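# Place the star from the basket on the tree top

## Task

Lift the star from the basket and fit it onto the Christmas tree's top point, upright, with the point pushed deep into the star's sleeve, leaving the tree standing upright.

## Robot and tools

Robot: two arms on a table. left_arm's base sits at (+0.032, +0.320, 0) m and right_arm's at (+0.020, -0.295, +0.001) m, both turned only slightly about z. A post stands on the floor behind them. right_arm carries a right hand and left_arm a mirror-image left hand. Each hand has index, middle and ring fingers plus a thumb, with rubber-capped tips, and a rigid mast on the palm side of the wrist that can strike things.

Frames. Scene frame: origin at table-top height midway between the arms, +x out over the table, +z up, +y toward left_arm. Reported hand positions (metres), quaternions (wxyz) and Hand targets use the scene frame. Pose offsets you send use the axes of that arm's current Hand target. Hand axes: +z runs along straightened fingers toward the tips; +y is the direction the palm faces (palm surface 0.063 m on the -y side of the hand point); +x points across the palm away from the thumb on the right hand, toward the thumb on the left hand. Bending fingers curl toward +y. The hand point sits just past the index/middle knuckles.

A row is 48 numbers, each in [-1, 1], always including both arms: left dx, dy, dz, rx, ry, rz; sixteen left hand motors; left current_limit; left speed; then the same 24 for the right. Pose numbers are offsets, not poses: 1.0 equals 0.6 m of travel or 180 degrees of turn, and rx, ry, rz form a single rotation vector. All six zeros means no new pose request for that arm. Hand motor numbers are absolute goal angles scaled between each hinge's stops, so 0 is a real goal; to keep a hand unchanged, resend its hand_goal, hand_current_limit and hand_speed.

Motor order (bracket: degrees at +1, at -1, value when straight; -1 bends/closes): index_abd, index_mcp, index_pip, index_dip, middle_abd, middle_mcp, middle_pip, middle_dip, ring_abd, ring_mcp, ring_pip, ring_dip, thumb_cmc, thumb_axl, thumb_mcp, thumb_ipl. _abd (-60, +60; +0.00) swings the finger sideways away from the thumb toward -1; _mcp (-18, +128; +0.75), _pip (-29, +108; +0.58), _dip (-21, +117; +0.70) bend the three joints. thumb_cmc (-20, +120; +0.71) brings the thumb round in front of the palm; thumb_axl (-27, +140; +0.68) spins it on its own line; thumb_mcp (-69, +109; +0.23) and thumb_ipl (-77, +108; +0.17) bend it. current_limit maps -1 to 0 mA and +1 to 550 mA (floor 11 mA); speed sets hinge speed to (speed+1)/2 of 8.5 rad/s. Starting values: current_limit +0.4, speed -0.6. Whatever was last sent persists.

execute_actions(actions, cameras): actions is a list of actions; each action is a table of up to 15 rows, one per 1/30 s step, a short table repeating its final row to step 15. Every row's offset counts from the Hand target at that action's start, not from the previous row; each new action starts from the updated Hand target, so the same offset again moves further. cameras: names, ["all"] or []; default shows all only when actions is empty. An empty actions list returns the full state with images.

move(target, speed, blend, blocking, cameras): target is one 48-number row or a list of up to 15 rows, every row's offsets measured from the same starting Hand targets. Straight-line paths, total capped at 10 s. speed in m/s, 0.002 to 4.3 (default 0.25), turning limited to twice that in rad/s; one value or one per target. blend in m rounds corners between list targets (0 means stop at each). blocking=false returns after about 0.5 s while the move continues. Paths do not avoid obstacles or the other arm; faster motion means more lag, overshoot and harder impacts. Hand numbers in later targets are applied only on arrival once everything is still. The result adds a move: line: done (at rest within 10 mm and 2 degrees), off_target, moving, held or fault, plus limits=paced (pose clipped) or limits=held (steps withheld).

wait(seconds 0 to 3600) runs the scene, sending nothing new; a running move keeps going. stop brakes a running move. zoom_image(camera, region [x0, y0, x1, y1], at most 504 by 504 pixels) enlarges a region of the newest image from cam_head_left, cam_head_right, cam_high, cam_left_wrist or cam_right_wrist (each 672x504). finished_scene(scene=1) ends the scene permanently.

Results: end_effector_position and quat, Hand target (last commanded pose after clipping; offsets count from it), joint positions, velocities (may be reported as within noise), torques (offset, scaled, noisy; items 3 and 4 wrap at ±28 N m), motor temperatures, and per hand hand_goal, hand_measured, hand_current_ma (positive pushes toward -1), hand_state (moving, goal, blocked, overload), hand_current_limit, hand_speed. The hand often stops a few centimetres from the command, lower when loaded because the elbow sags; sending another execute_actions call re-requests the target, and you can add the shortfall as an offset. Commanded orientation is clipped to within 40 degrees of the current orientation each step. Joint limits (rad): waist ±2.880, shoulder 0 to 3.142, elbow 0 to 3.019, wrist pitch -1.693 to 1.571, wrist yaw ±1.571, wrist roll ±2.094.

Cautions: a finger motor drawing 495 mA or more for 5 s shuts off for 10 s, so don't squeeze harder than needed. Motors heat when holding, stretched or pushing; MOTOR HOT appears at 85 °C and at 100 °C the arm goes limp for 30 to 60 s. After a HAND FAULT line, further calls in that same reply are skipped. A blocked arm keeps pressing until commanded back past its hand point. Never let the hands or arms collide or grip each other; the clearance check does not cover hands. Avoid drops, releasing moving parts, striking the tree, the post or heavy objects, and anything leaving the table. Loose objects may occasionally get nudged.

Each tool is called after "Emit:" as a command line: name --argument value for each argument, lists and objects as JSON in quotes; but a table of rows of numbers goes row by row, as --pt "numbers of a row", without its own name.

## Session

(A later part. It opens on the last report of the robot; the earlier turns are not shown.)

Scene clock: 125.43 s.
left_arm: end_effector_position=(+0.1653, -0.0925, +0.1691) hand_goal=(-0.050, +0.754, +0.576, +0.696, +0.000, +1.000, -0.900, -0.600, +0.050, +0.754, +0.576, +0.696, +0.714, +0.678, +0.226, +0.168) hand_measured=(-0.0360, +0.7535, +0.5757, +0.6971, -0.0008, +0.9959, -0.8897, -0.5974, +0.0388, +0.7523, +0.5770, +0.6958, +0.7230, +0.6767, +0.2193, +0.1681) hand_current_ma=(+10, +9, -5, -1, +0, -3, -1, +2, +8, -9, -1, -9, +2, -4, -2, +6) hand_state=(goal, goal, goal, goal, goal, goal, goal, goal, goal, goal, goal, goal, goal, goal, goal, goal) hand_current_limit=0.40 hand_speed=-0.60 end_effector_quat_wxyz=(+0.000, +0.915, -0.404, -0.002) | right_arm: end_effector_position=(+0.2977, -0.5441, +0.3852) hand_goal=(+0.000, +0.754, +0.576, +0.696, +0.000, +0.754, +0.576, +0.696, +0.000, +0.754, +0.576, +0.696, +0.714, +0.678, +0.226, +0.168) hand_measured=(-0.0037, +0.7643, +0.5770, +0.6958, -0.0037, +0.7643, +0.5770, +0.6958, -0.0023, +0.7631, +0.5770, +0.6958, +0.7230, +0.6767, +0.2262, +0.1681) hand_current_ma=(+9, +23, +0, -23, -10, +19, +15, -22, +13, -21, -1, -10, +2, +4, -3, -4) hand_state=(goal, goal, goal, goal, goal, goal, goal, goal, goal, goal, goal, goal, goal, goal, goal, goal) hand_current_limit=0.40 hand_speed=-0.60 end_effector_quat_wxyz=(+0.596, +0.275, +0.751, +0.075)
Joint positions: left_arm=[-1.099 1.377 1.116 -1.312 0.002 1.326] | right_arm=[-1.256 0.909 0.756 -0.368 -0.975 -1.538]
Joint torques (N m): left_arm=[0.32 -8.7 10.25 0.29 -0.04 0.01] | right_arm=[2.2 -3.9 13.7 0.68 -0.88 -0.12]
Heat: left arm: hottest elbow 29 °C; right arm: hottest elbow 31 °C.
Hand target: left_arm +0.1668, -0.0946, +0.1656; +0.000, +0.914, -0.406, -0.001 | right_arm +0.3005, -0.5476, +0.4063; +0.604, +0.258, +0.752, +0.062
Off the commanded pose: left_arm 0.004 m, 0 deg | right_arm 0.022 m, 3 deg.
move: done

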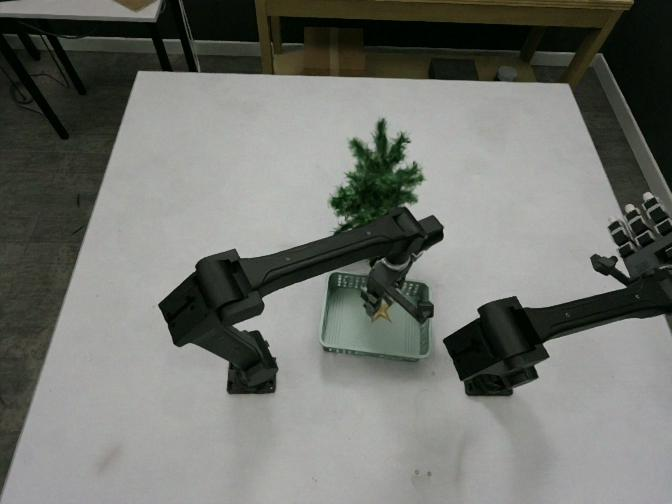

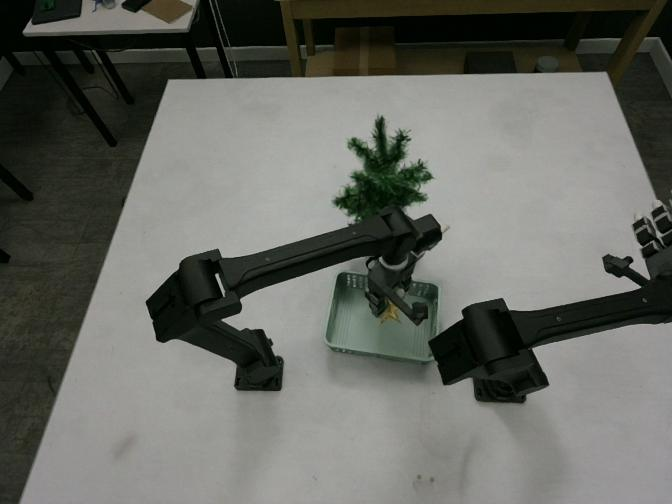

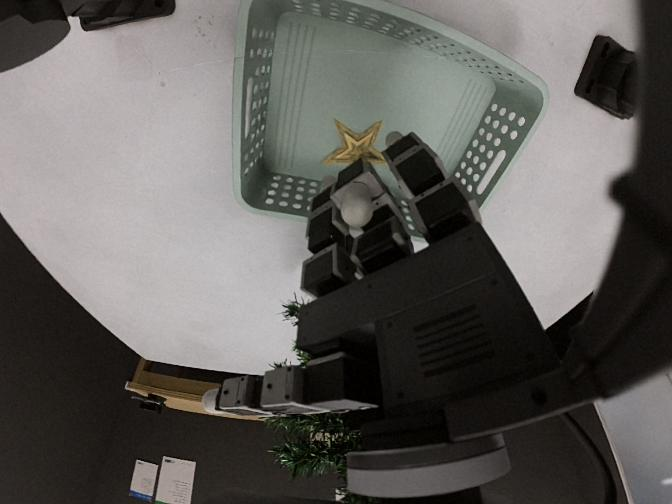

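Emit:
move --target '[0,-0.005,0.033,0,0,0,-0.05,0.754,0.576,0.696,0,1,-0.9,-0.6,0.05,0.754,0.576,0.696,0.714,0.678,0.226,0.168,0.4,-0.6,0,0,0,0,0,0,0,0.754,0.576,0.696,0,0.754,0.576,0.696,0,0.754,0.576,0.696,0.714,0.678,0.226,0.168,0.4,-0.6]' --speed 0.1 --cameras '["cam_head_left","cam_head_right","cam_left_wrist"]'

Emit:
zoom_image --camera "cam_left_wrist" --region '[290, 90, 440, 240]'

Emit:
zoom_image --camera "cam_head_left" --region '[350, 270, 420, 340]'

Emit:
zoom_image --camera "cam_head_right" --region '[350, 270, 420, 340]'

Scene clock: 129.27 s.
left_arm: end_effector_position=(+0.1648, -0.0919, +0.1502) hand_goal=(-0.050, +0.754, +0.576, +0.696, +0.000, +1.000, -0.900, -0.600, +0.050, +0.754, +0.576, +0.696, +0.714, +0.678, +0.226, +0.168) hand_measured=(-0.0360, +0.7535, +0.5757, +0.6945, -0.0008, +0.9947, -0.8884, -0.5987, +0.0388, +0.7535, +0.5757, +0.6958, +0.7230, +0.6777, +0.2183, +0.1681) hand_current_ma=(+8, +2, -8, +3, +0, -3, -6, +0, +6, -6, -2, -12, +6, -10, -5, +1) hand_state=(goal, goal, goal, goal, goal, goal, goal, goal, goal, goal, goal, goal, goal, goal, goal, goal) hand_current_limit=0.40 hand_speed=-0.60 end_effector_quat_wxyz=(+0.001, +0.914, -0.406, -0.001) | right_arm: end_effector_position=(+0.2977, -0.5441, +0.3852) hand_goal=(+0.000, +0.754, +0.576, +0.696, +0.000, +0.754, +0.576, +0.696, +0.000, +0.754, +0.576, +0.696, +0.714, +0.678, +0.226, +0.168) hand_measured=(-0.0037, +0.7643, +0.5770, +0.6958, -0.0052, +0.7643, +0.5770, +0.6958, -0.0037, +0.7631, +0.5770, +0.6958, +0.7230, +0.6777, +0.2262, +0.1681) hand_current_ma=(-1, +14, +4, +20, -13, -6, +10, +2, +31, +1, +13, -16, +12, +14, -15, -2) hand_state=(goal, goal, goal, goal, goal, goal, goal, goal, goal, goal, goal, goal, goal, goal, goal, goal) hand_current_limit=0.40 hand_speed=-0.60 end_effector_quat_wxyz=(+0.596, +0.275, +0.751, +0.075)
Joint positions: left_arm=[-1.099 1.389 1.075 -1.258 0.002 1.33] | right_arm=[-1.256 0.909 0.756 -0.368 -0.975 -1.538]
Joint torques (N m): left_arm=[1.03 -8.47 10.09 0.29 -0.03 0.06] | right_arm=[2.26 -3.9 13.7 0.68 -0.88 -0.12]
Heat: left arm: hottest elbow 29 °C; right arm: hottest elbow 31 °C.
Hand target: left_arm +0.1690, -0.0925, +0.1457; +0.000, +0.914, -0.406, -0.001 | right_arm +0.3005, -0.5476, +0.4063; +0.604, +0.258, +0.752, +0.062
Off the commanded pose: left_arm 0.006 m, 0 deg | right_arm 0.022 m, 3 deg.
move: done

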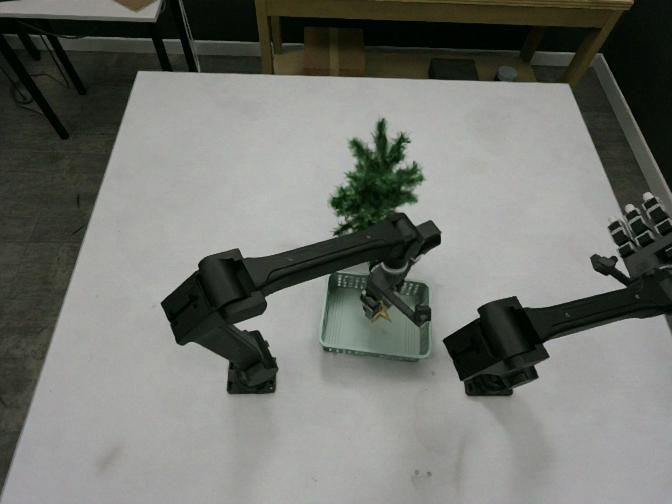

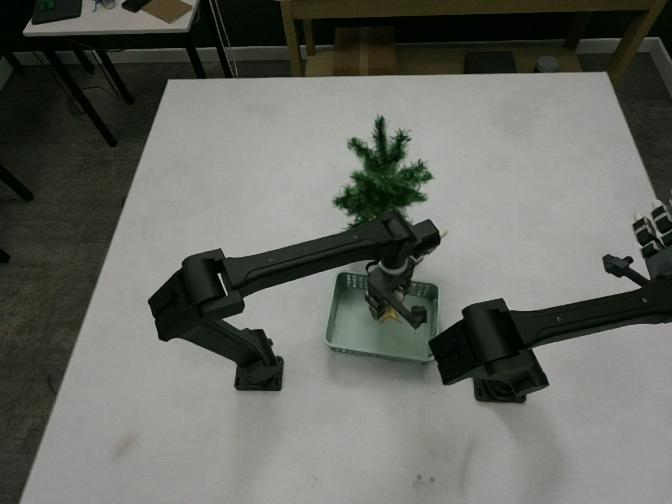

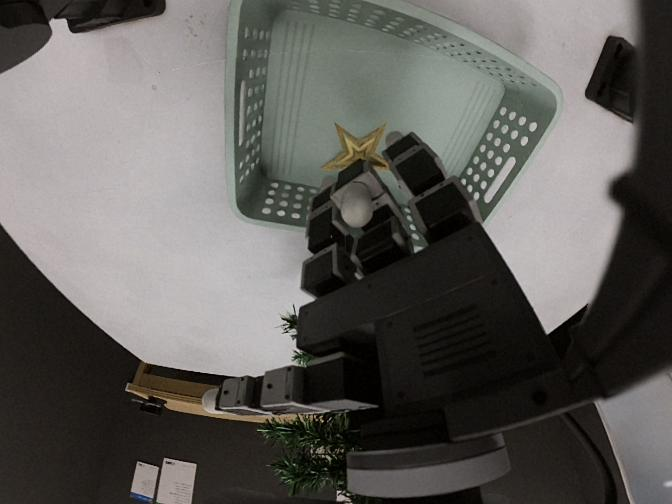

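Scaled by 3.360 from the camera's image (finer frame: 960x720).

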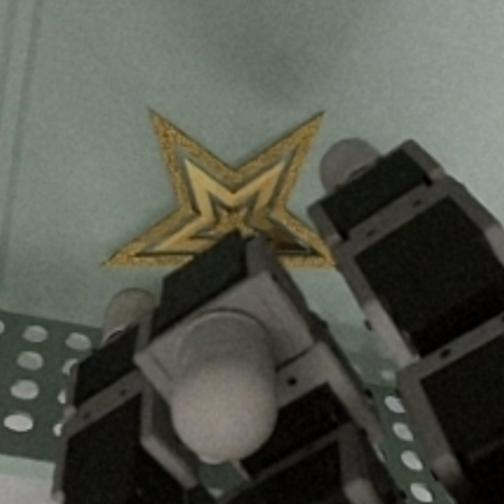

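Scaled by 7.200 from the camera's image (finer frame: 960x720).

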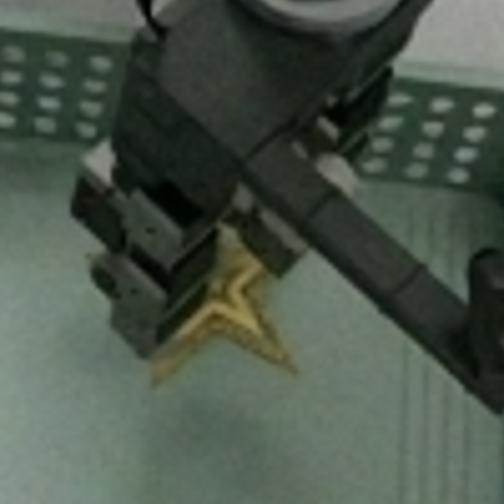

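Scaled by 7.200 from the camera's image (finer frame: 960x720).

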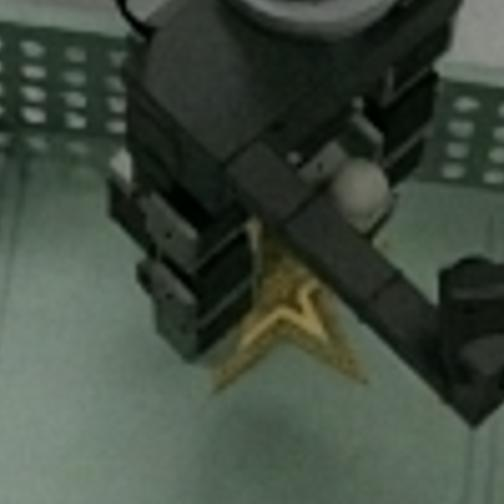

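Emit:
move --target '[0.0047,-0.0115,0.041,0,0,0,-0.05,0.754,0.576,0.696,0,1,-0.9,-0.6,0.05,0.754,0.576,0.696,0.714,0.678,0.226,0.168,0.4,-0.6,0,0,0,0,0,0,0,0.754,0.576,0.696,0,0.754,0.576,0.696,0,0.754,0.576,0.696,0.714,0.678,0.226,0.168,0.4,-0.6]' --speed 0.06 --cameras '["cam_head_left","cam_head_right","cam_left_wrist"]'

Emit:
zoom_image --camera "cam_left_wrist" --region '[290, 90, 440, 240]'

Emit:
zoom_image --camera "cam_head_left" --region '[350, 270, 420, 340]'

Scene clock: 132.77 s.
left_arm: end_effector_position=(+0.1711, -0.0904, +0.1259) hand_goal=(-0.050, +0.754, +0.576, +0.696, +0.000, +1.000, -0.900, -0.600, +0.050, +0.754, +0.576, +0.696, +0.714, +0.678, +0.226, +0.168) hand_measured=(-0.0360, +0.7535, +0.5782, +0.6958, -0.0008, +0.9959, -0.8884, -0.5974, +0.0373, +0.7535, +0.5757, +0.6971, +0.7242, +0.6777, +0.2193, +0.1681) hand_current_ma=(+6, +5, -3, +2, +0, -5, -8, -2, +4, -4, -15, -4, +13, -1, -6, +6) hand_state=(goal, goal, goal, goal, goal, goal, goal, goal, goal, goal, goal, goal, goal, goal, goal, goal) hand_current_limit=0.40 hand_speed=-0.60 end_effector_quat_wxyz=(+0.001, +0.914, -0.407, -0.001) | right_arm: end_effector_position=(+0.2977, -0.5441, +0.3852) hand_goal=(+0.000, +0.754, +0.576, +0.696, +0.000, +0.754, +0.576, +0.696, +0.000, +0.754, +0.576, +0.696, +0.714, +0.678, +0.226, +0.168) hand_measured=(-0.0037, +0.7643, +0.5770, +0.6958, -0.0052, +0.7643, +0.5770, +0.6958, -0.0037, +0.7631, +0.5770, +0.6958, +0.7230, +0.6777, +0.2262, +0.1681) hand_current_ma=(+24, +6, +7, -2, -9, +17, +20, -15, +18, +1, -6, -17, +3, +6, +4, -3) hand_state=(goal, goal, goal, goal, goal, goal, goal, goal, goal, goal, goal, goal, goal, goal, goal, goal) hand_current_limit=0.40 hand_speed=-0.60 end_effector_quat_wxyz=(+0.596, +0.275, +0.751, +0.075)
Joint positions: left_arm=[-1.082 1.416 1.035 -1.19 0.002 1.348] | right_arm=[-1.256 0.909 0.756 -0.368 -0.975 -1.538]
Joint torques (N m): left_arm=[1.03 -8.59 9.7 0.35 -0.02 0.03] | right_arm=[2.2 -3.96 13.72 0.68 -0.88 -0.13]
Motor temperatures (°C): left_arm=[23 25 29 23 22 21] | right_arm=[20 19 32 21 21 20]
Heat: left arm: hottest elbow 29 °C; right arm: hottest elbow 32 °C.
Hand target: left_arm +0.1761, -0.0901, +0.1213; +0.000, +0.914, -0.406, -0.001 | right_arm +0.3005, -0.5476, +0.4063; +0.604, +0.258, +0.752, +0.062
Off the commanded pose: left_arm 0.007 m, 0 deg | right_arm 0.022 m, 3 deg.
move: done

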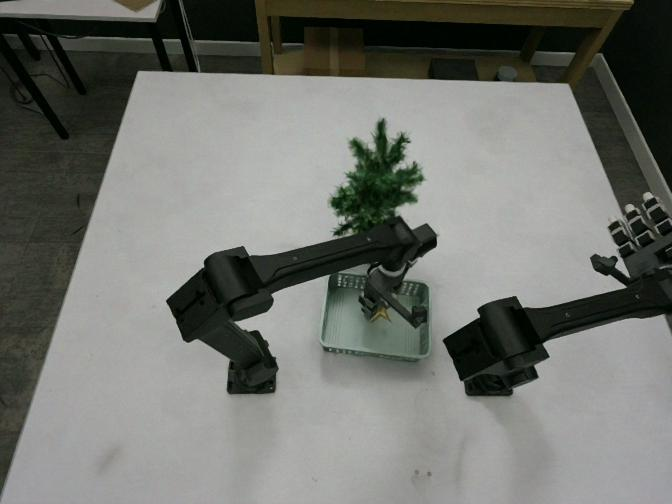

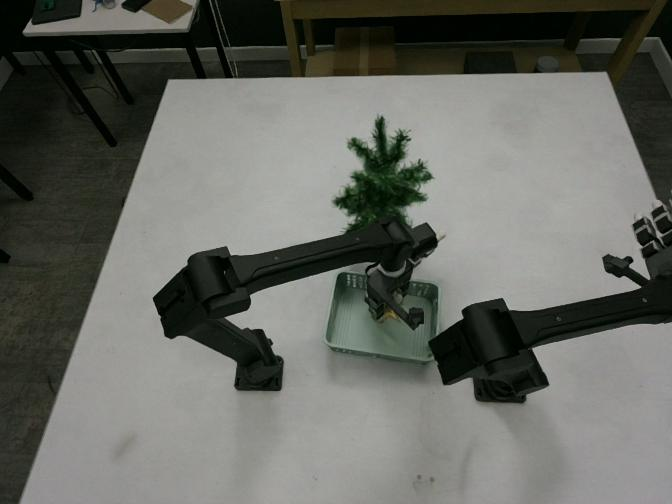

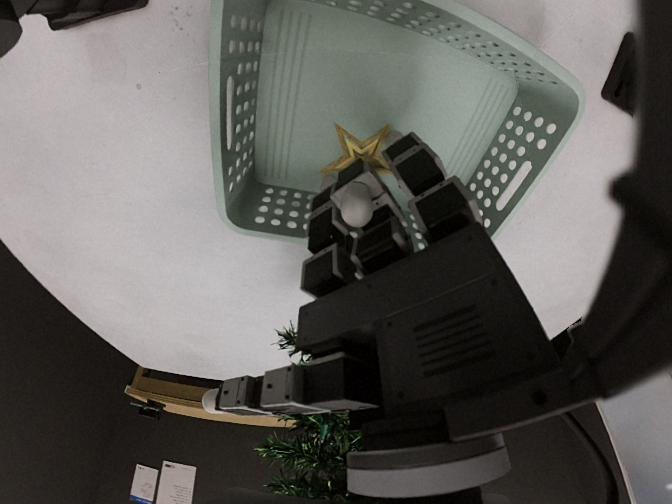

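Scaled by 3.360 from the camera's image (finer frame: 960x720).

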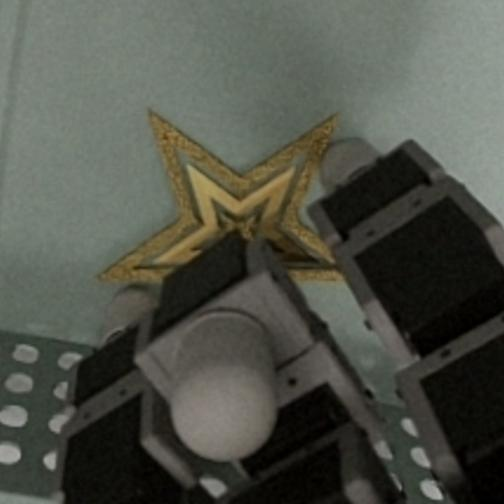

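Scaled by 7.200 from the camera's image (finer frame: 960x720).

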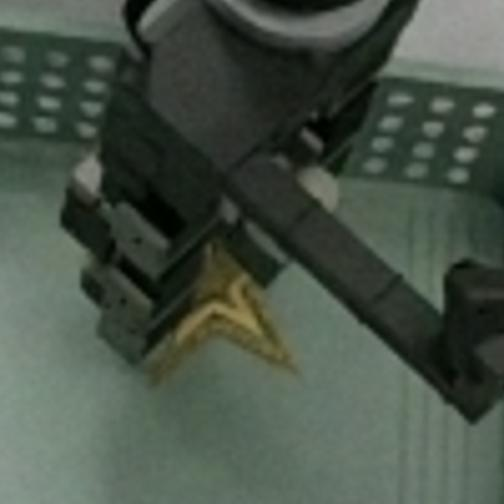

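Emit:
zoom_image --camera "cam_head_left" --region '[352, 285, 402, 330]'

Emit:
zoom_image --camera "cam_head_right" --region '[360, 285, 410, 330]'

Emit:
zoom_image --camera "cam_high" --region '[200, 100, 330, 230]'

Scaled by 10.080 from the camera's image (finer frame: 960x720).

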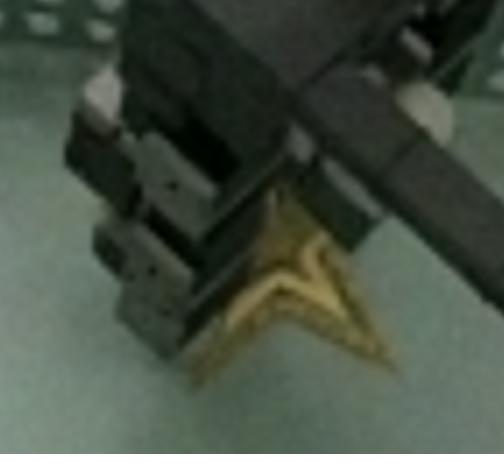

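Scaled by 10.080 from the camera's image (finer frame: 960x720).

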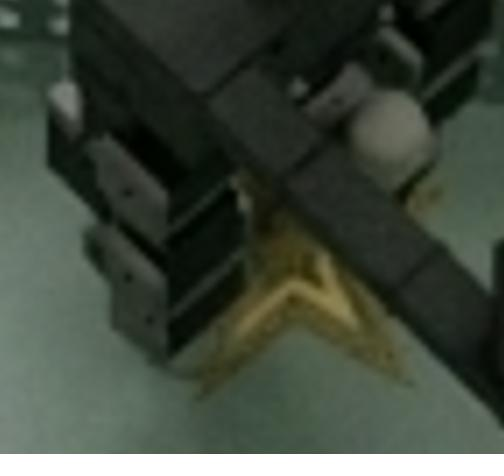

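This scene's latest camera images include none from cam_high. They are from: cam_head_left, cam_head_right, cam_left_wrist. cam_high's image comes with the result of a call that names it in "cameras".

Emit:
move --target '[0,0,0.01,0,0,0,-0.05,0.754,0.576,0.696,0,1,-0.9,-0.6,0.05,0.754,0.576,0.696,0.714,0.678,0.226,0.168,0.4,-0.6,0,0,0,0,0,0,0,0.754,0.576,0.696,0,0.754,0.576,0.696,0,0.754,0.576,0.696,0.714,0.678,0.226,0.168,0.4,-0.6]' --speed 0.04 --cameras '["cam_head_left","cam_head_right","cam_left_wrist","cam_high"]'

Emit:
zoom_image --camera "cam_left_wrist" --region '[290, 90, 440, 240]'

Emit:
zoom_image --camera "cam_high" --region '[200, 80, 330, 210]'

Scene clock: 151.00 s.
left_arm: end_effector_position=(+0.1712, -0.0907, +0.1223) hand_goal=(-0.050, +0.754, +0.576, +0.696, +0.000, +1.000, -0.900, -0.600, +0.050, +0.754, +0.576, +0.696, +0.714, +0.678, +0.226, +0.168) hand_measured=(-0.0433, +0.7535, +0.5770, +0.6958, -0.0008, +0.9959, -0.8884, -0.5987, +0.0373, +0.7535, +0.5770, +0.6958, +0.7230, +0.6767, +0.2193, +0.1681) hand_current_ma=(-1, +10, -12, +3, +9, +0, -7, +2, +0, -6, -2, -5, +4, -1, -13, +3) hand_state=(goal, goal, goal, goal, goal, goal, goal, goal, goal, goal, goal, goal, goal, goal, goal, goal) hand_current_limit=0.40 hand_speed=-0.60 end_effector_quat_wxyz=(+0.002, +0.913, -0.407, +0.001) | right_arm: end_effector_position=(+0.2977, -0.5441, +0.3852) hand_goal=(+0.000, +0.754, +0.576, +0.696, +0.000, +0.754, +0.576, +0.696, +0.000, +0.754, +0.576, +0.696, +0.714, +0.678, +0.226, +0.168) hand_measured=(-0.0037, +0.7643, +0.5770, +0.6958, -0.0037, +0.7643, +0.5770, +0.6958, -0.0037, +0.7631, +0.5770, +0.6958, +0.7230, +0.6777, +0.2262, +0.1672) hand_current_ma=(+16, +21, +10, +6, -26, +11, +20, -1, +9, -13, -11, +12, +7, +7, +12, +3) hand_state=(goal, goal, goal, goal, goal, goal, goal, goal, goal, goal, goal, goal, goal, goal, goal, goal) hand_current_limit=0.40 hand_speed=-0.60 end_effector_quat_wxyz=(+0.596, +0.275, +0.751, +0.075)
Joint positions: left_arm=[-1.082 1.417 1.026 -1.174 0.002 1.349] | right_arm=[-1.256 0.909 0.756 -0.368 -0.975 -1.538]
Joint torques (N m): left_arm=[1.2 -8.23 9.59 0.36 -0.03 0.04] | right_arm=[2.26 -3.84 13.71 0.66 -0.88 -0.12]
Heat: left arm: hottest elbow 29 °C; right arm: hottest elbow 32 °C.
Hand target: left_arm +0.1760, -0.0899, +0.1150; +0.000, +0.914, -0.406, -0.001 | right_arm +0.3005, -0.5476, +0.4063; +0.604, +0.258, +0.752, +0.062
Off the commanded pose: left_arm 0.009 m, 0 deg | right_arm 0.022 m, 3 deg.
move: done
Images, in order (width x height): cam_head_left 672x504, cam_head_right 672x504, cam_high 672x504, cam_left_wrist 672x504.

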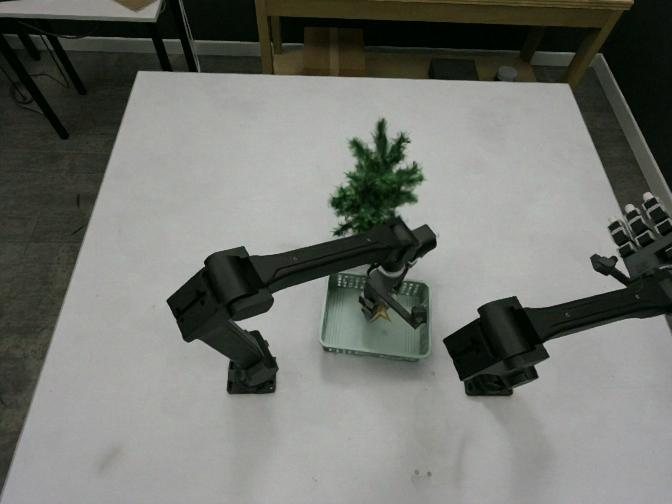

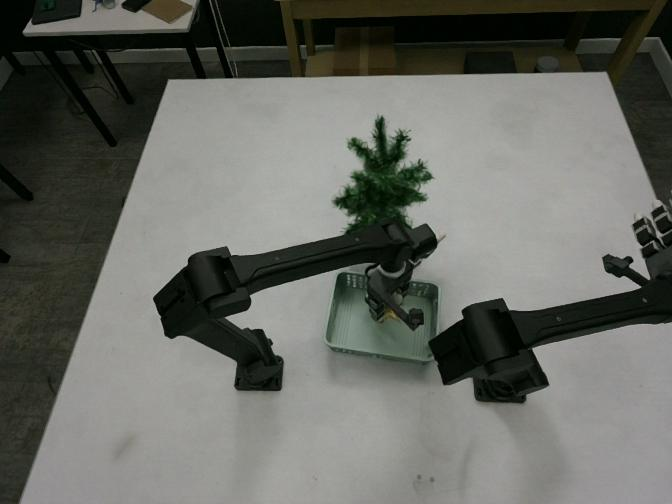

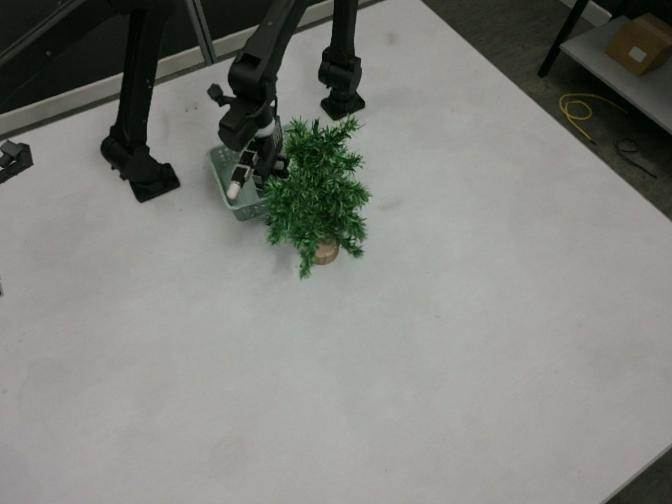

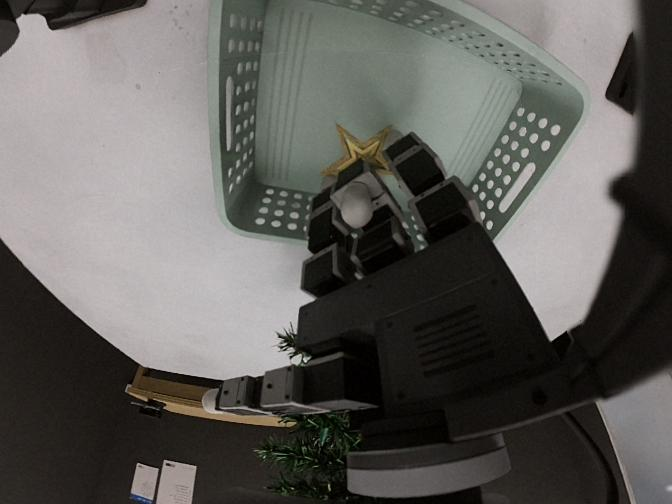

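Scaled by 3.360 from the camera's image (finer frame: 960x720).

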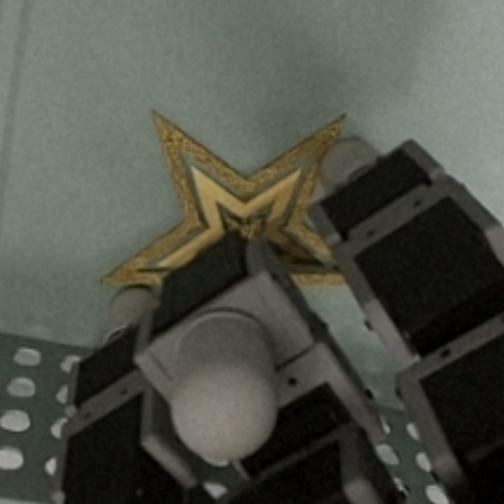

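Scaled by 3.877 from the camera's image (finer frame: 960x720).

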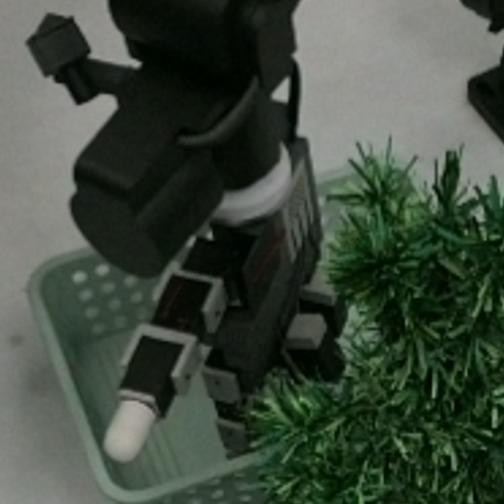

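Emit:
move --pt "0 0 -0.015 0 0 0 -0.05 0.754 0.576 0.696 0 1 -0.9 -0.6 0.05 0.754 0.576 0.696 0.714 0.678 0.226 0.168 0.4 -0.6 0 0 0 0 0 0 0 0.754 0.576 0.696 0 0.754 0.576 0.696 0 0.754 0.576 0.696 0.714 0.678 0.226 0.168 0.4 -0.6" --pt "0.004 -0.02 -0.015 0 0 0 -0.05 0.754 0.576 0.696 0 1 -0.9 -0.6 0.05 0.754 0.576 0.696 0.714 0.678 0.226 0.168 0.4 -0.6 0 0 0 0 0 0 0 0.754 0.576 0.696 0 0.754 0.576 0.696 0 0.754 0.576 0.696 0.714 0.678 0.226 0.168 0.4 -0.6" --speed 0.04 --cameras '["cam_head_left","cam_left_wrist"]'

Emit:
zoom_image --camera "cam_left_wrist" --region '[290, 90, 440, 240]'

Emit:
zoom_image --camera "cam_head_left" --region '[352, 285, 402, 330]'

Scene clock: 157.37 s.
left_arm: end_effector_position=(+0.1793, -0.0842, +0.1222) hand_goal=(-0.050, +0.754, +0.576, +0.696, +0.000, +1.000, -0.900, -0.600, +0.050, +0.754, +0.576, +0.696, +0.714, +0.678, +0.226, +0.168) hand_measured=(-0.0535, +0.7498, +0.5744, +0.6971, -0.0008, +0.9947, -0.8897, -0.5987, +0.0388, +0.7523, +0.5770, +0.6971, +0.7205, +0.6777, +0.2193, +0.1672) hand_current_ma=(+7, +7, -3, +3, +13, +1, -7, -6, +7, +2, -7, -9, +6, -2, -10, +3) hand_state=(goal, goal, goal, goal, goal, goal, goal, goal, goal, goal, goal, goal, goal, goal, goal, goal) hand_current_limit=0.40 hand_speed=-0.60 end_effector_quat_wxyz=(+0.002, +0.912, -0.409, -0.001) | right_arm: end_effector_position=(+0.2977, -0.5441, +0.3852) hand_goal=(+0.000, +0.754, +0.576, +0.696, +0.000, +0.754, +0.576, +0.696, +0.000, +0.754, +0.576, +0.696, +0.714, +0.678, +0.226, +0.168) hand_measured=(-0.0037, +0.7643, +0.5757, +0.6958, -0.0037, +0.7643, +0.5770, +0.6958, -0.0037, +0.7631, +0.5770, +0.6958, +0.7230, +0.6767, +0.2262, +0.1672) hand_current_ma=(+13, +19, +11, +0, -1, +8, +12, +10, +10, -8, +25, +3, -11, +16, +3, -3) hand_state=(goal, goal, goal, goal, goal, goal, goal, goal, goal, goal, goal, goal, goal, goal, goal, goal) hand_current_limit=0.40 hand_speed=-0.60 end_effector_quat_wxyz=(+0.596, +0.275, +0.751, +0.075)
Joint positions: left_arm=[-1.055 1.417 1.026 -1.179 0.004 1.382] | right_arm=[-1.256 0.909 0.756 -0.368 -0.975 -1.538]
Joint torques (N m): left_arm=[1.32 -9 10.95 -0.35 -0.06 0.04] | right_arm=[2.26 -3.84 13.72 0.69 -0.88 -0.12]
Heat: left arm: hottest elbow 29 °C; right arm: hottest elbow 32 °C.
Hand target: left_arm +0.1866, -0.0837, +0.1240; +0.000, +0.914, -0.406, -0.001 | right_arm +0.3005, -0.5476, +0.4063; +0.604, +0.258, +0.752, +0.062
Off the commanded pose: left_arm 0.007 m, 0 deg | right_arm 0.022 m, 3 deg.
move: done

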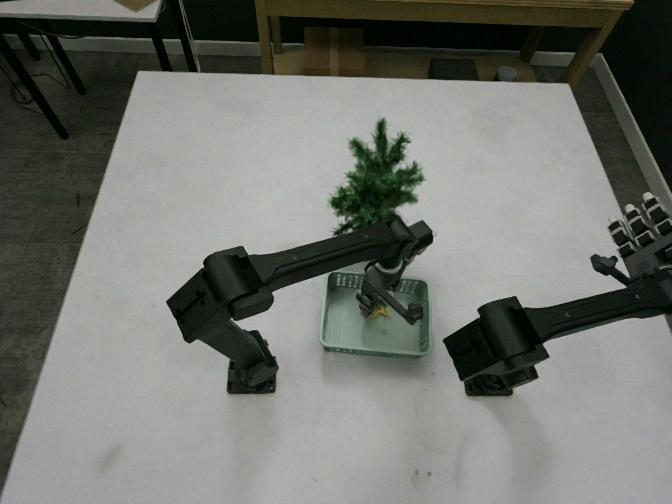

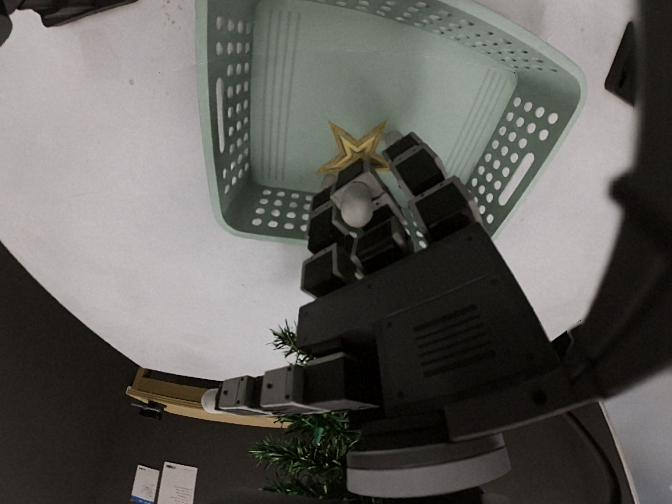

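Scaled by 3.360 from the camera's image (finer frame: 960x720).

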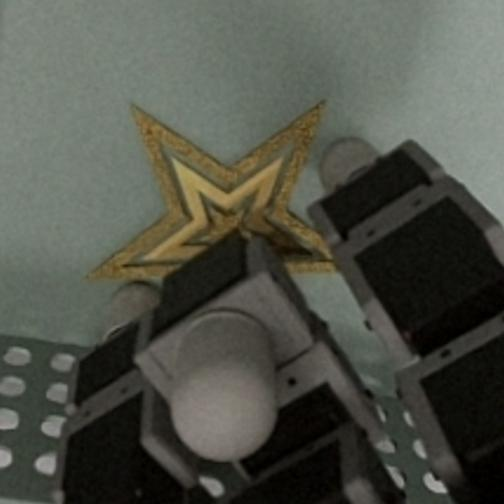

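Scaled by 10.080 from the camera's image (finer frame: 960x720).

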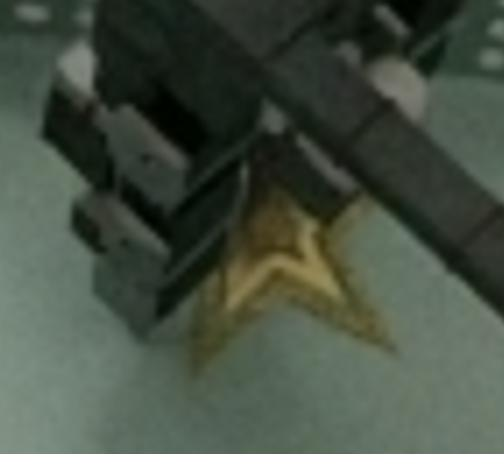

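Emit:
move --target '[0,0,-0.02,0,0,0,-0.05,0.754,0.576,0.696,0,1,-0.9,-0.6,0.05,0.754,0.576,0.696,0.714,0.678,0.226,0.168,0.4,-0.6,0,0,0,0,0,0,0,0.754,0.576,0.696,0,0.754,0.576,0.696,0,0.754,0.576,0.696,0.714,0.678,0.226,0.168,0.4,-0.6]' --speed 0.04 --cameras '["cam_head_left","cam_head_right","cam_left_wrist"]'

Emit:
zoom_image --camera "cam_left_wrist" --region '[290, 90, 440, 240]'

Emit:
zoom_image --camera "cam_head_right" --region '[360, 285, 410, 330]'

Scene clock: 163.50 s.
left_arm: end_effector_position=(+0.1767, -0.0774, +0.1217) hand_goal=(-0.050, +0.754, +0.576, +0.696, +0.000, +1.000, -0.900, -0.600, +0.050, +0.754, +0.576, +0.696, +0.714, +0.678, +0.226, +0.168) hand_measured=(-0.0462, +0.7595, +0.5744, +0.6971, -0.0008, +0.9959, -0.8897, -0.5999, +0.0388, +0.7535, +0.5757, +0.6958, +0.7217, +0.6767, +0.2193, +0.1681) hand_current_ma=(+8, +17, -8, +1, +3, +1, -13, +5, +4, -2, -4, -8, -2, -8, -14, -1) hand_state=(goal, goal, goal, goal, goal, goal, goal, goal, goal, goal, goal, goal, goal, goal, goal, goal) hand_current_limit=0.40 hand_speed=-0.60 end_effector_quat_wxyz=(-0.007, +0.913, -0.409, -0.012) | right_arm: end_effector_position=(+0.2977, -0.5441, +0.3852) hand_goal=(+0.000, +0.754, +0.576, +0.696, +0.000, +0.754, +0.576, +0.696, +0.000, +0.754, +0.576, +0.696, +0.714, +0.678, +0.226, +0.168) hand_measured=(-0.0037, +0.7643, +0.5770, +0.6971, -0.0037, +0.7643, +0.5770, +0.6958, -0.0037, +0.7631, +0.5757, +0.6958, +0.7230, +0.6777, +0.2252, +0.1681) hand_current_ma=(+6, -1, -5, +6, -2, +18, +8, -4, -2, -25, -22, -12, +4, -1, +7, +8) hand_state=(goal, goal, goal, goal, goal, goal, goal, goal, goal, goal, goal, goal, goal, goal, goal, goal) hand_current_limit=0.40 hand_speed=-0.60 end_effector_quat_wxyz=(+0.596, +0.275, +0.751, +0.075)
Joint positions: left_arm=[-1.052 1.416 1.026 -1.209 0.002 1.383] | right_arm=[-1.256 0.909 0.756 -0.368 -0.975 -1.538]
Joint torques (N m): left_arm=[1.08 -9.76 12.71 -0.54 -0.02 0.04] | right_arm=[2.2 -3.9 13.74 0.65 -0.88 -0.12]
Heat: left arm: hottest elbow 29 °C; right arm: hottest elbow 32 °C.
Hand target: left_arm +0.1866, -0.0837, +0.1361; +0.000, +0.914, -0.406, -0.001 | right_arm +0.3005, -0.5476, +0.4063; +0.604, +0.258, +0.752, +0.062
Off the commanded pose: left_arm 0.019 m, 2 deg | right_arm 0.022 m, 3 deg.
move: off_target (left_arm)

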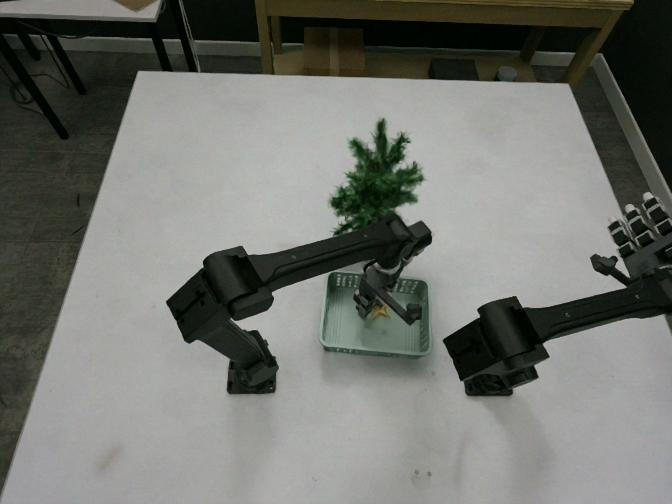

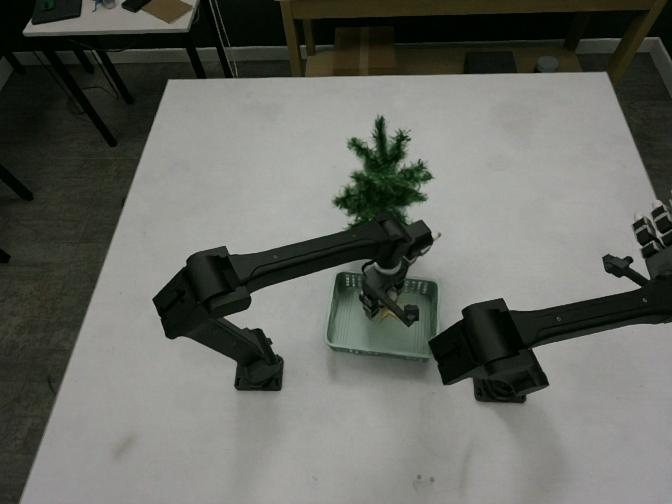

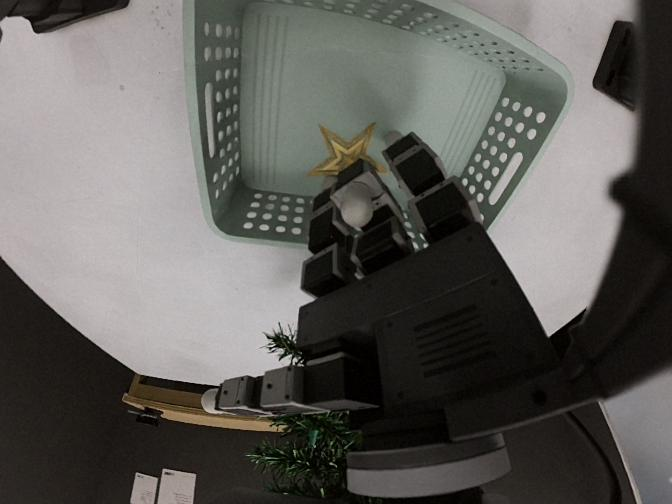

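Scaled by 3.360 from the camera's image (finer frame: 960x720).

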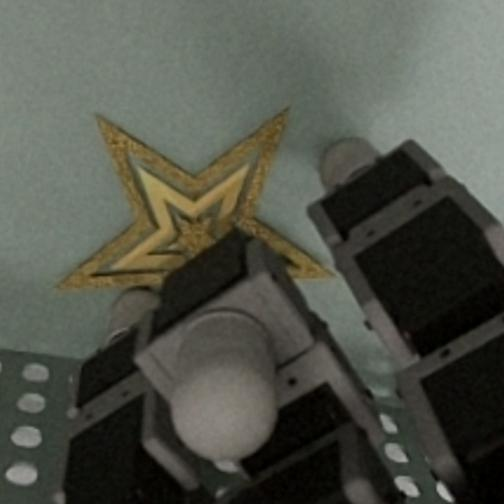

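Scaled by 10.080 from the camera's image (finer frame: 960x720).

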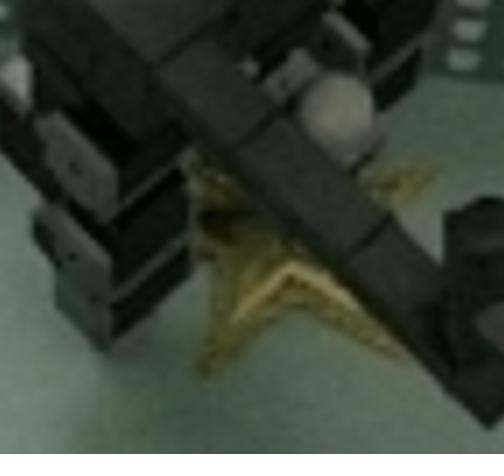

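Emit:
move --target '[0,0,-0.07,0,0,0,-0.05,0.754,0.576,0.696,0,1,-0.9,-0.6,0.05,0.754,0.576,0.696,0.714,0.678,0.226,0.168,0.4,-0.6,0,0,0,0,0,0,0,0.754,0.576,0.696,0,0.754,0.576,0.696,0,0.754,0.576,0.696,0.714,0.678,0.226,0.168,0.4,-0.6]' --speed 0.1 --cameras '["cam_head_left","cam_left_wrist"]'

Scene clock: 173.77 s.
left_arm: end_effector_position=(+0.1766, -0.0773, +0.1635) hand_goal=(-0.050, +0.754, +0.576, +0.696, +0.000, +1.000, -0.900, -0.600, +0.050, +0.754, +0.576, +0.696, +0.714, +0.678, +0.226, +0.168) hand_measured=(-0.0462, +0.7511, +0.5744, +0.6958, +0.0007, +0.9935, -0.8897, -0.5999, +0.0446, +0.7523, +0.5770, +0.6958, +0.7192, +0.6777, +0.2183, +0.1681) hand_current_ma=(+3, +2, -13, -2, +6, +2, -5, +1, +3, -5, -3, -11, +11, -4, -14, +9) hand_state=(goal, goal, goal, goal, goal, goal, goal, goal, goal, goal, goal, goal, goal, goal, goal, goal) hand_current_limit=0.40 hand_speed=-0.60 end_effector_quat_wxyz=(-0.008, +0.913, -0.409, -0.013) | right_arm: end_effector_position=(+0.2977, -0.5441, +0.3852) hand_goal=(+0.000, +0.754, +0.576, +0.696, +0.000, +0.754, +0.576, +0.696, +0.000, +0.754, +0.576, +0.696, +0.714, +0.678, +0.226, +0.168) hand_measured=(-0.0037, +0.7643, +0.5770, +0.6958, -0.0037, +0.7643, +0.5770, +0.6971, -0.0037, +0.7631, +0.5770, +0.6958, +0.7230, +0.6777, +0.2252, +0.1681) hand_current_ma=(+5, +20, +2, +12, -19, +9, -9, -15, +2, -19, +2, +4, +5, -2, +7, +4) hand_state=(goal, goal, goal, goal, goal, goal, goal, goal, goal, goal, goal, goal, goal, goal, goal, goal) hand_current_limit=0.40 hand_speed=-0.60 end_effector_quat_wxyz=(+0.596, +0.275, +0.751, +0.075)
Joint positions: left_arm=[-1.052 1.379 1.106 -1.327 0.002 1.383] | right_arm=[-1.256 0.909 0.756 -0.368 -0.975 -1.538]
Joint torques (N m): left_arm=[1.14 -9.23 13.34 -0.44 -0.02 0.04] | right_arm=[2.26 -3.9 13.74 0.66 -0.88 -0.12]
Heat: left arm: hottest elbow 29 °C; right arm: hottest elbow 33 °C.
Hand target: left_arm +0.1867, -0.0838, +0.1781; +0.000, +0.914, -0.406, -0.001 | right_arm +0.3005, -0.5476, +0.4063; +0.604, +0.258, +0.752, +0.062
Off the commanded pose: left_arm 0.019 m, 2 deg | right_arm 0.022 m, 3 deg.
move: off_target (left_arm)

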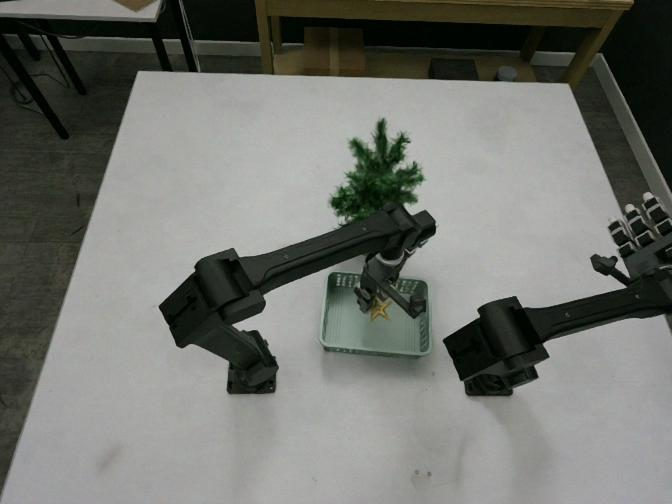

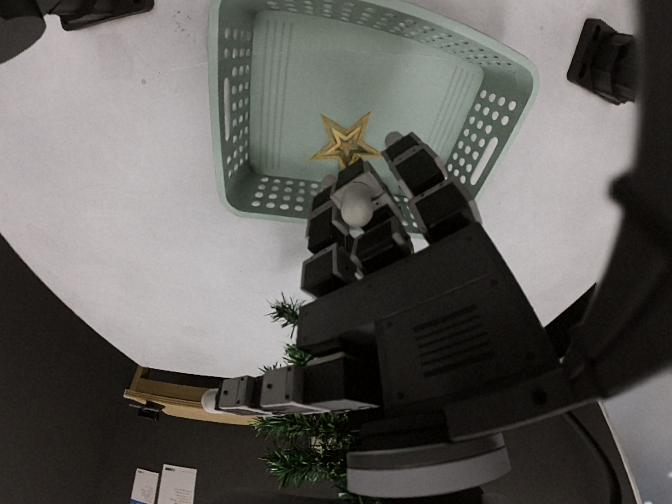

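Emit:
zoom_image --camera "cam_left_wrist" --region '[270, 80, 450, 260]'

Emit:
zoom_image --camera "cam_head_left" --region '[310, 250, 450, 370]'

Scaled by 2.800 from the camera's image (finer frame: 960x720).

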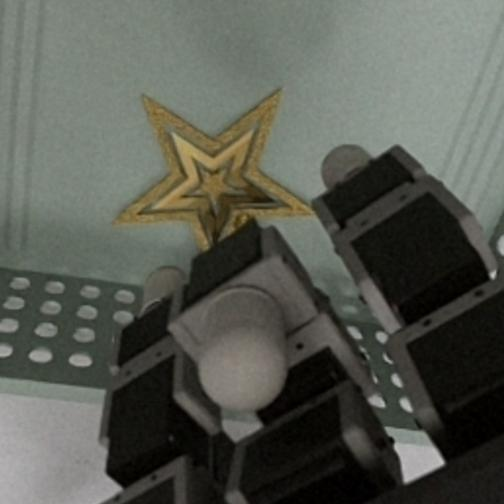

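Scaled by 3.600 from the camera's image (finer frame: 960x720).

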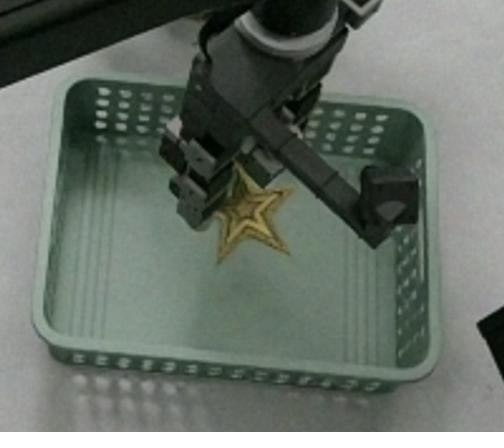

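Emit:
move --target '[0.016,0.002,0,0,0.0095,-0.016,-0.05,0.754,0.576,0.696,0,1,-0.9,-0.6,0.05,0.754,0.576,0.696,0.714,0.678,0.226,0.168,0.4,-0.6,0,0,0,0,0,0,0,0.754,0.576,0.696,0,0.754,0.576,0.696,0,0.754,0.576,0.696,0.714,0.678,0.226,0.168,0.4,-0.6]' --speed 0.1 --cameras '["cam_left_wrist"]'

Scene clock: 190.13 s.
left_arm: end_effector_position=(+0.1818, -0.0811, +0.1634) hand_goal=(-0.050, +0.754, +0.576, +0.696, +0.000, +1.000, -0.900, -0.600, +0.050, +0.754, +0.576, +0.696, +0.714, +0.678, +0.226, +0.168) hand_measured=(-0.0462, +0.7498, +0.5744, +0.6958, -0.0008, +0.9971, -0.8884, -0.5974, +0.0417, +0.7535, +0.5744, +0.6971, +0.7180, +0.6767, +0.2193, +0.1681) hand_current_ma=(+0, +8, -7, +4, +10, +3, -3, +3, +10, -11, -7, +0, +2, -6, -9, +8) hand_state=(goal, goal, goal, goal, goal, goal, goal, goal, goal, goal, goal, goal, goal, goal, goal, goal) hand_current_limit=0.40 hand_speed=-0.60 end_effector_quat_wxyz=(-0.007, +0.921, -0.390, -0.006) | right_arm: end_effector_position=(+0.2977, -0.5441, +0.3852) hand_goal=(+0.000, +0.754, +0.576, +0.696, +0.000, +0.754, +0.576, +0.696, +0.000, +0.754, +0.576, +0.696, +0.714, +0.678, +0.226, +0.168) hand_measured=(-0.0037, +0.7643, +0.5770, +0.6958, -0.0052, +0.7643, +0.5770, +0.6958, -0.0037, +0.7631, +0.5770, +0.6958, +0.7230, +0.6777, +0.2252, +0.1681) hand_current_ma=(+2, +20, -8, +0, -15, +11, +24, -12, +0, -10, -16, +5, +9, +6, +9, -4) hand_state=(goal, goal, goal, goal, goal, goal, goal, goal, goal, goal, goal, goal, goal, goal, goal, goal) hand_current_limit=0.40 hand_speed=-0.60 end_effector_quat_wxyz=(+0.596, +0.275, +0.751, +0.075)
Joint positions: left_arm=[-1.052 1.379 1.106 -1.316 -0.003 1.342] | right_arm=[-1.256 0.909 0.756 -0.368 -0.975 -1.538]
Joint torques (N m): left_arm=[0.91 -9.76 12.94 0.36 -0.07 -0.13] | right_arm=[2.26 -3.84 13.72 0.69 -0.88 -0.12]
Heat: left arm: hottest elbow 31 °C; right arm: hottest elbow 33 °C.
Hand target: left_arm +0.1922, -0.0918, +0.1781; +0.006, +0.924, -0.383, +0.013 | right_arm +0.3005, -0.5476, +0.4063; +0.604, +0.258, +0.752, +0.062
Off the commanded pose: left_arm 0.021 m, 3 deg | right_arm 0.022 m, 3 deg.
move: off_target (left_arm)

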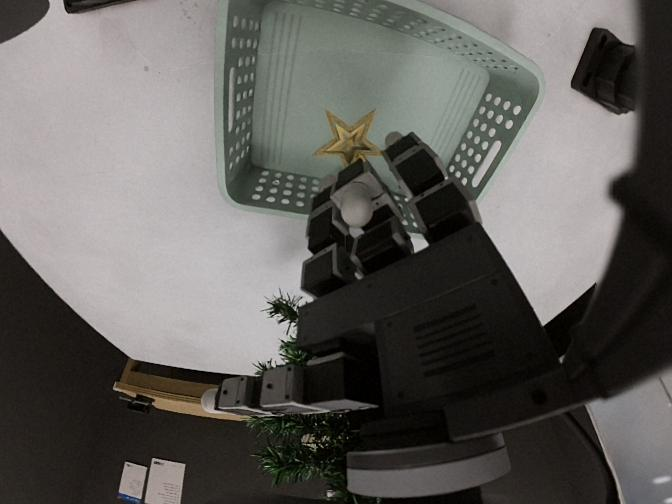

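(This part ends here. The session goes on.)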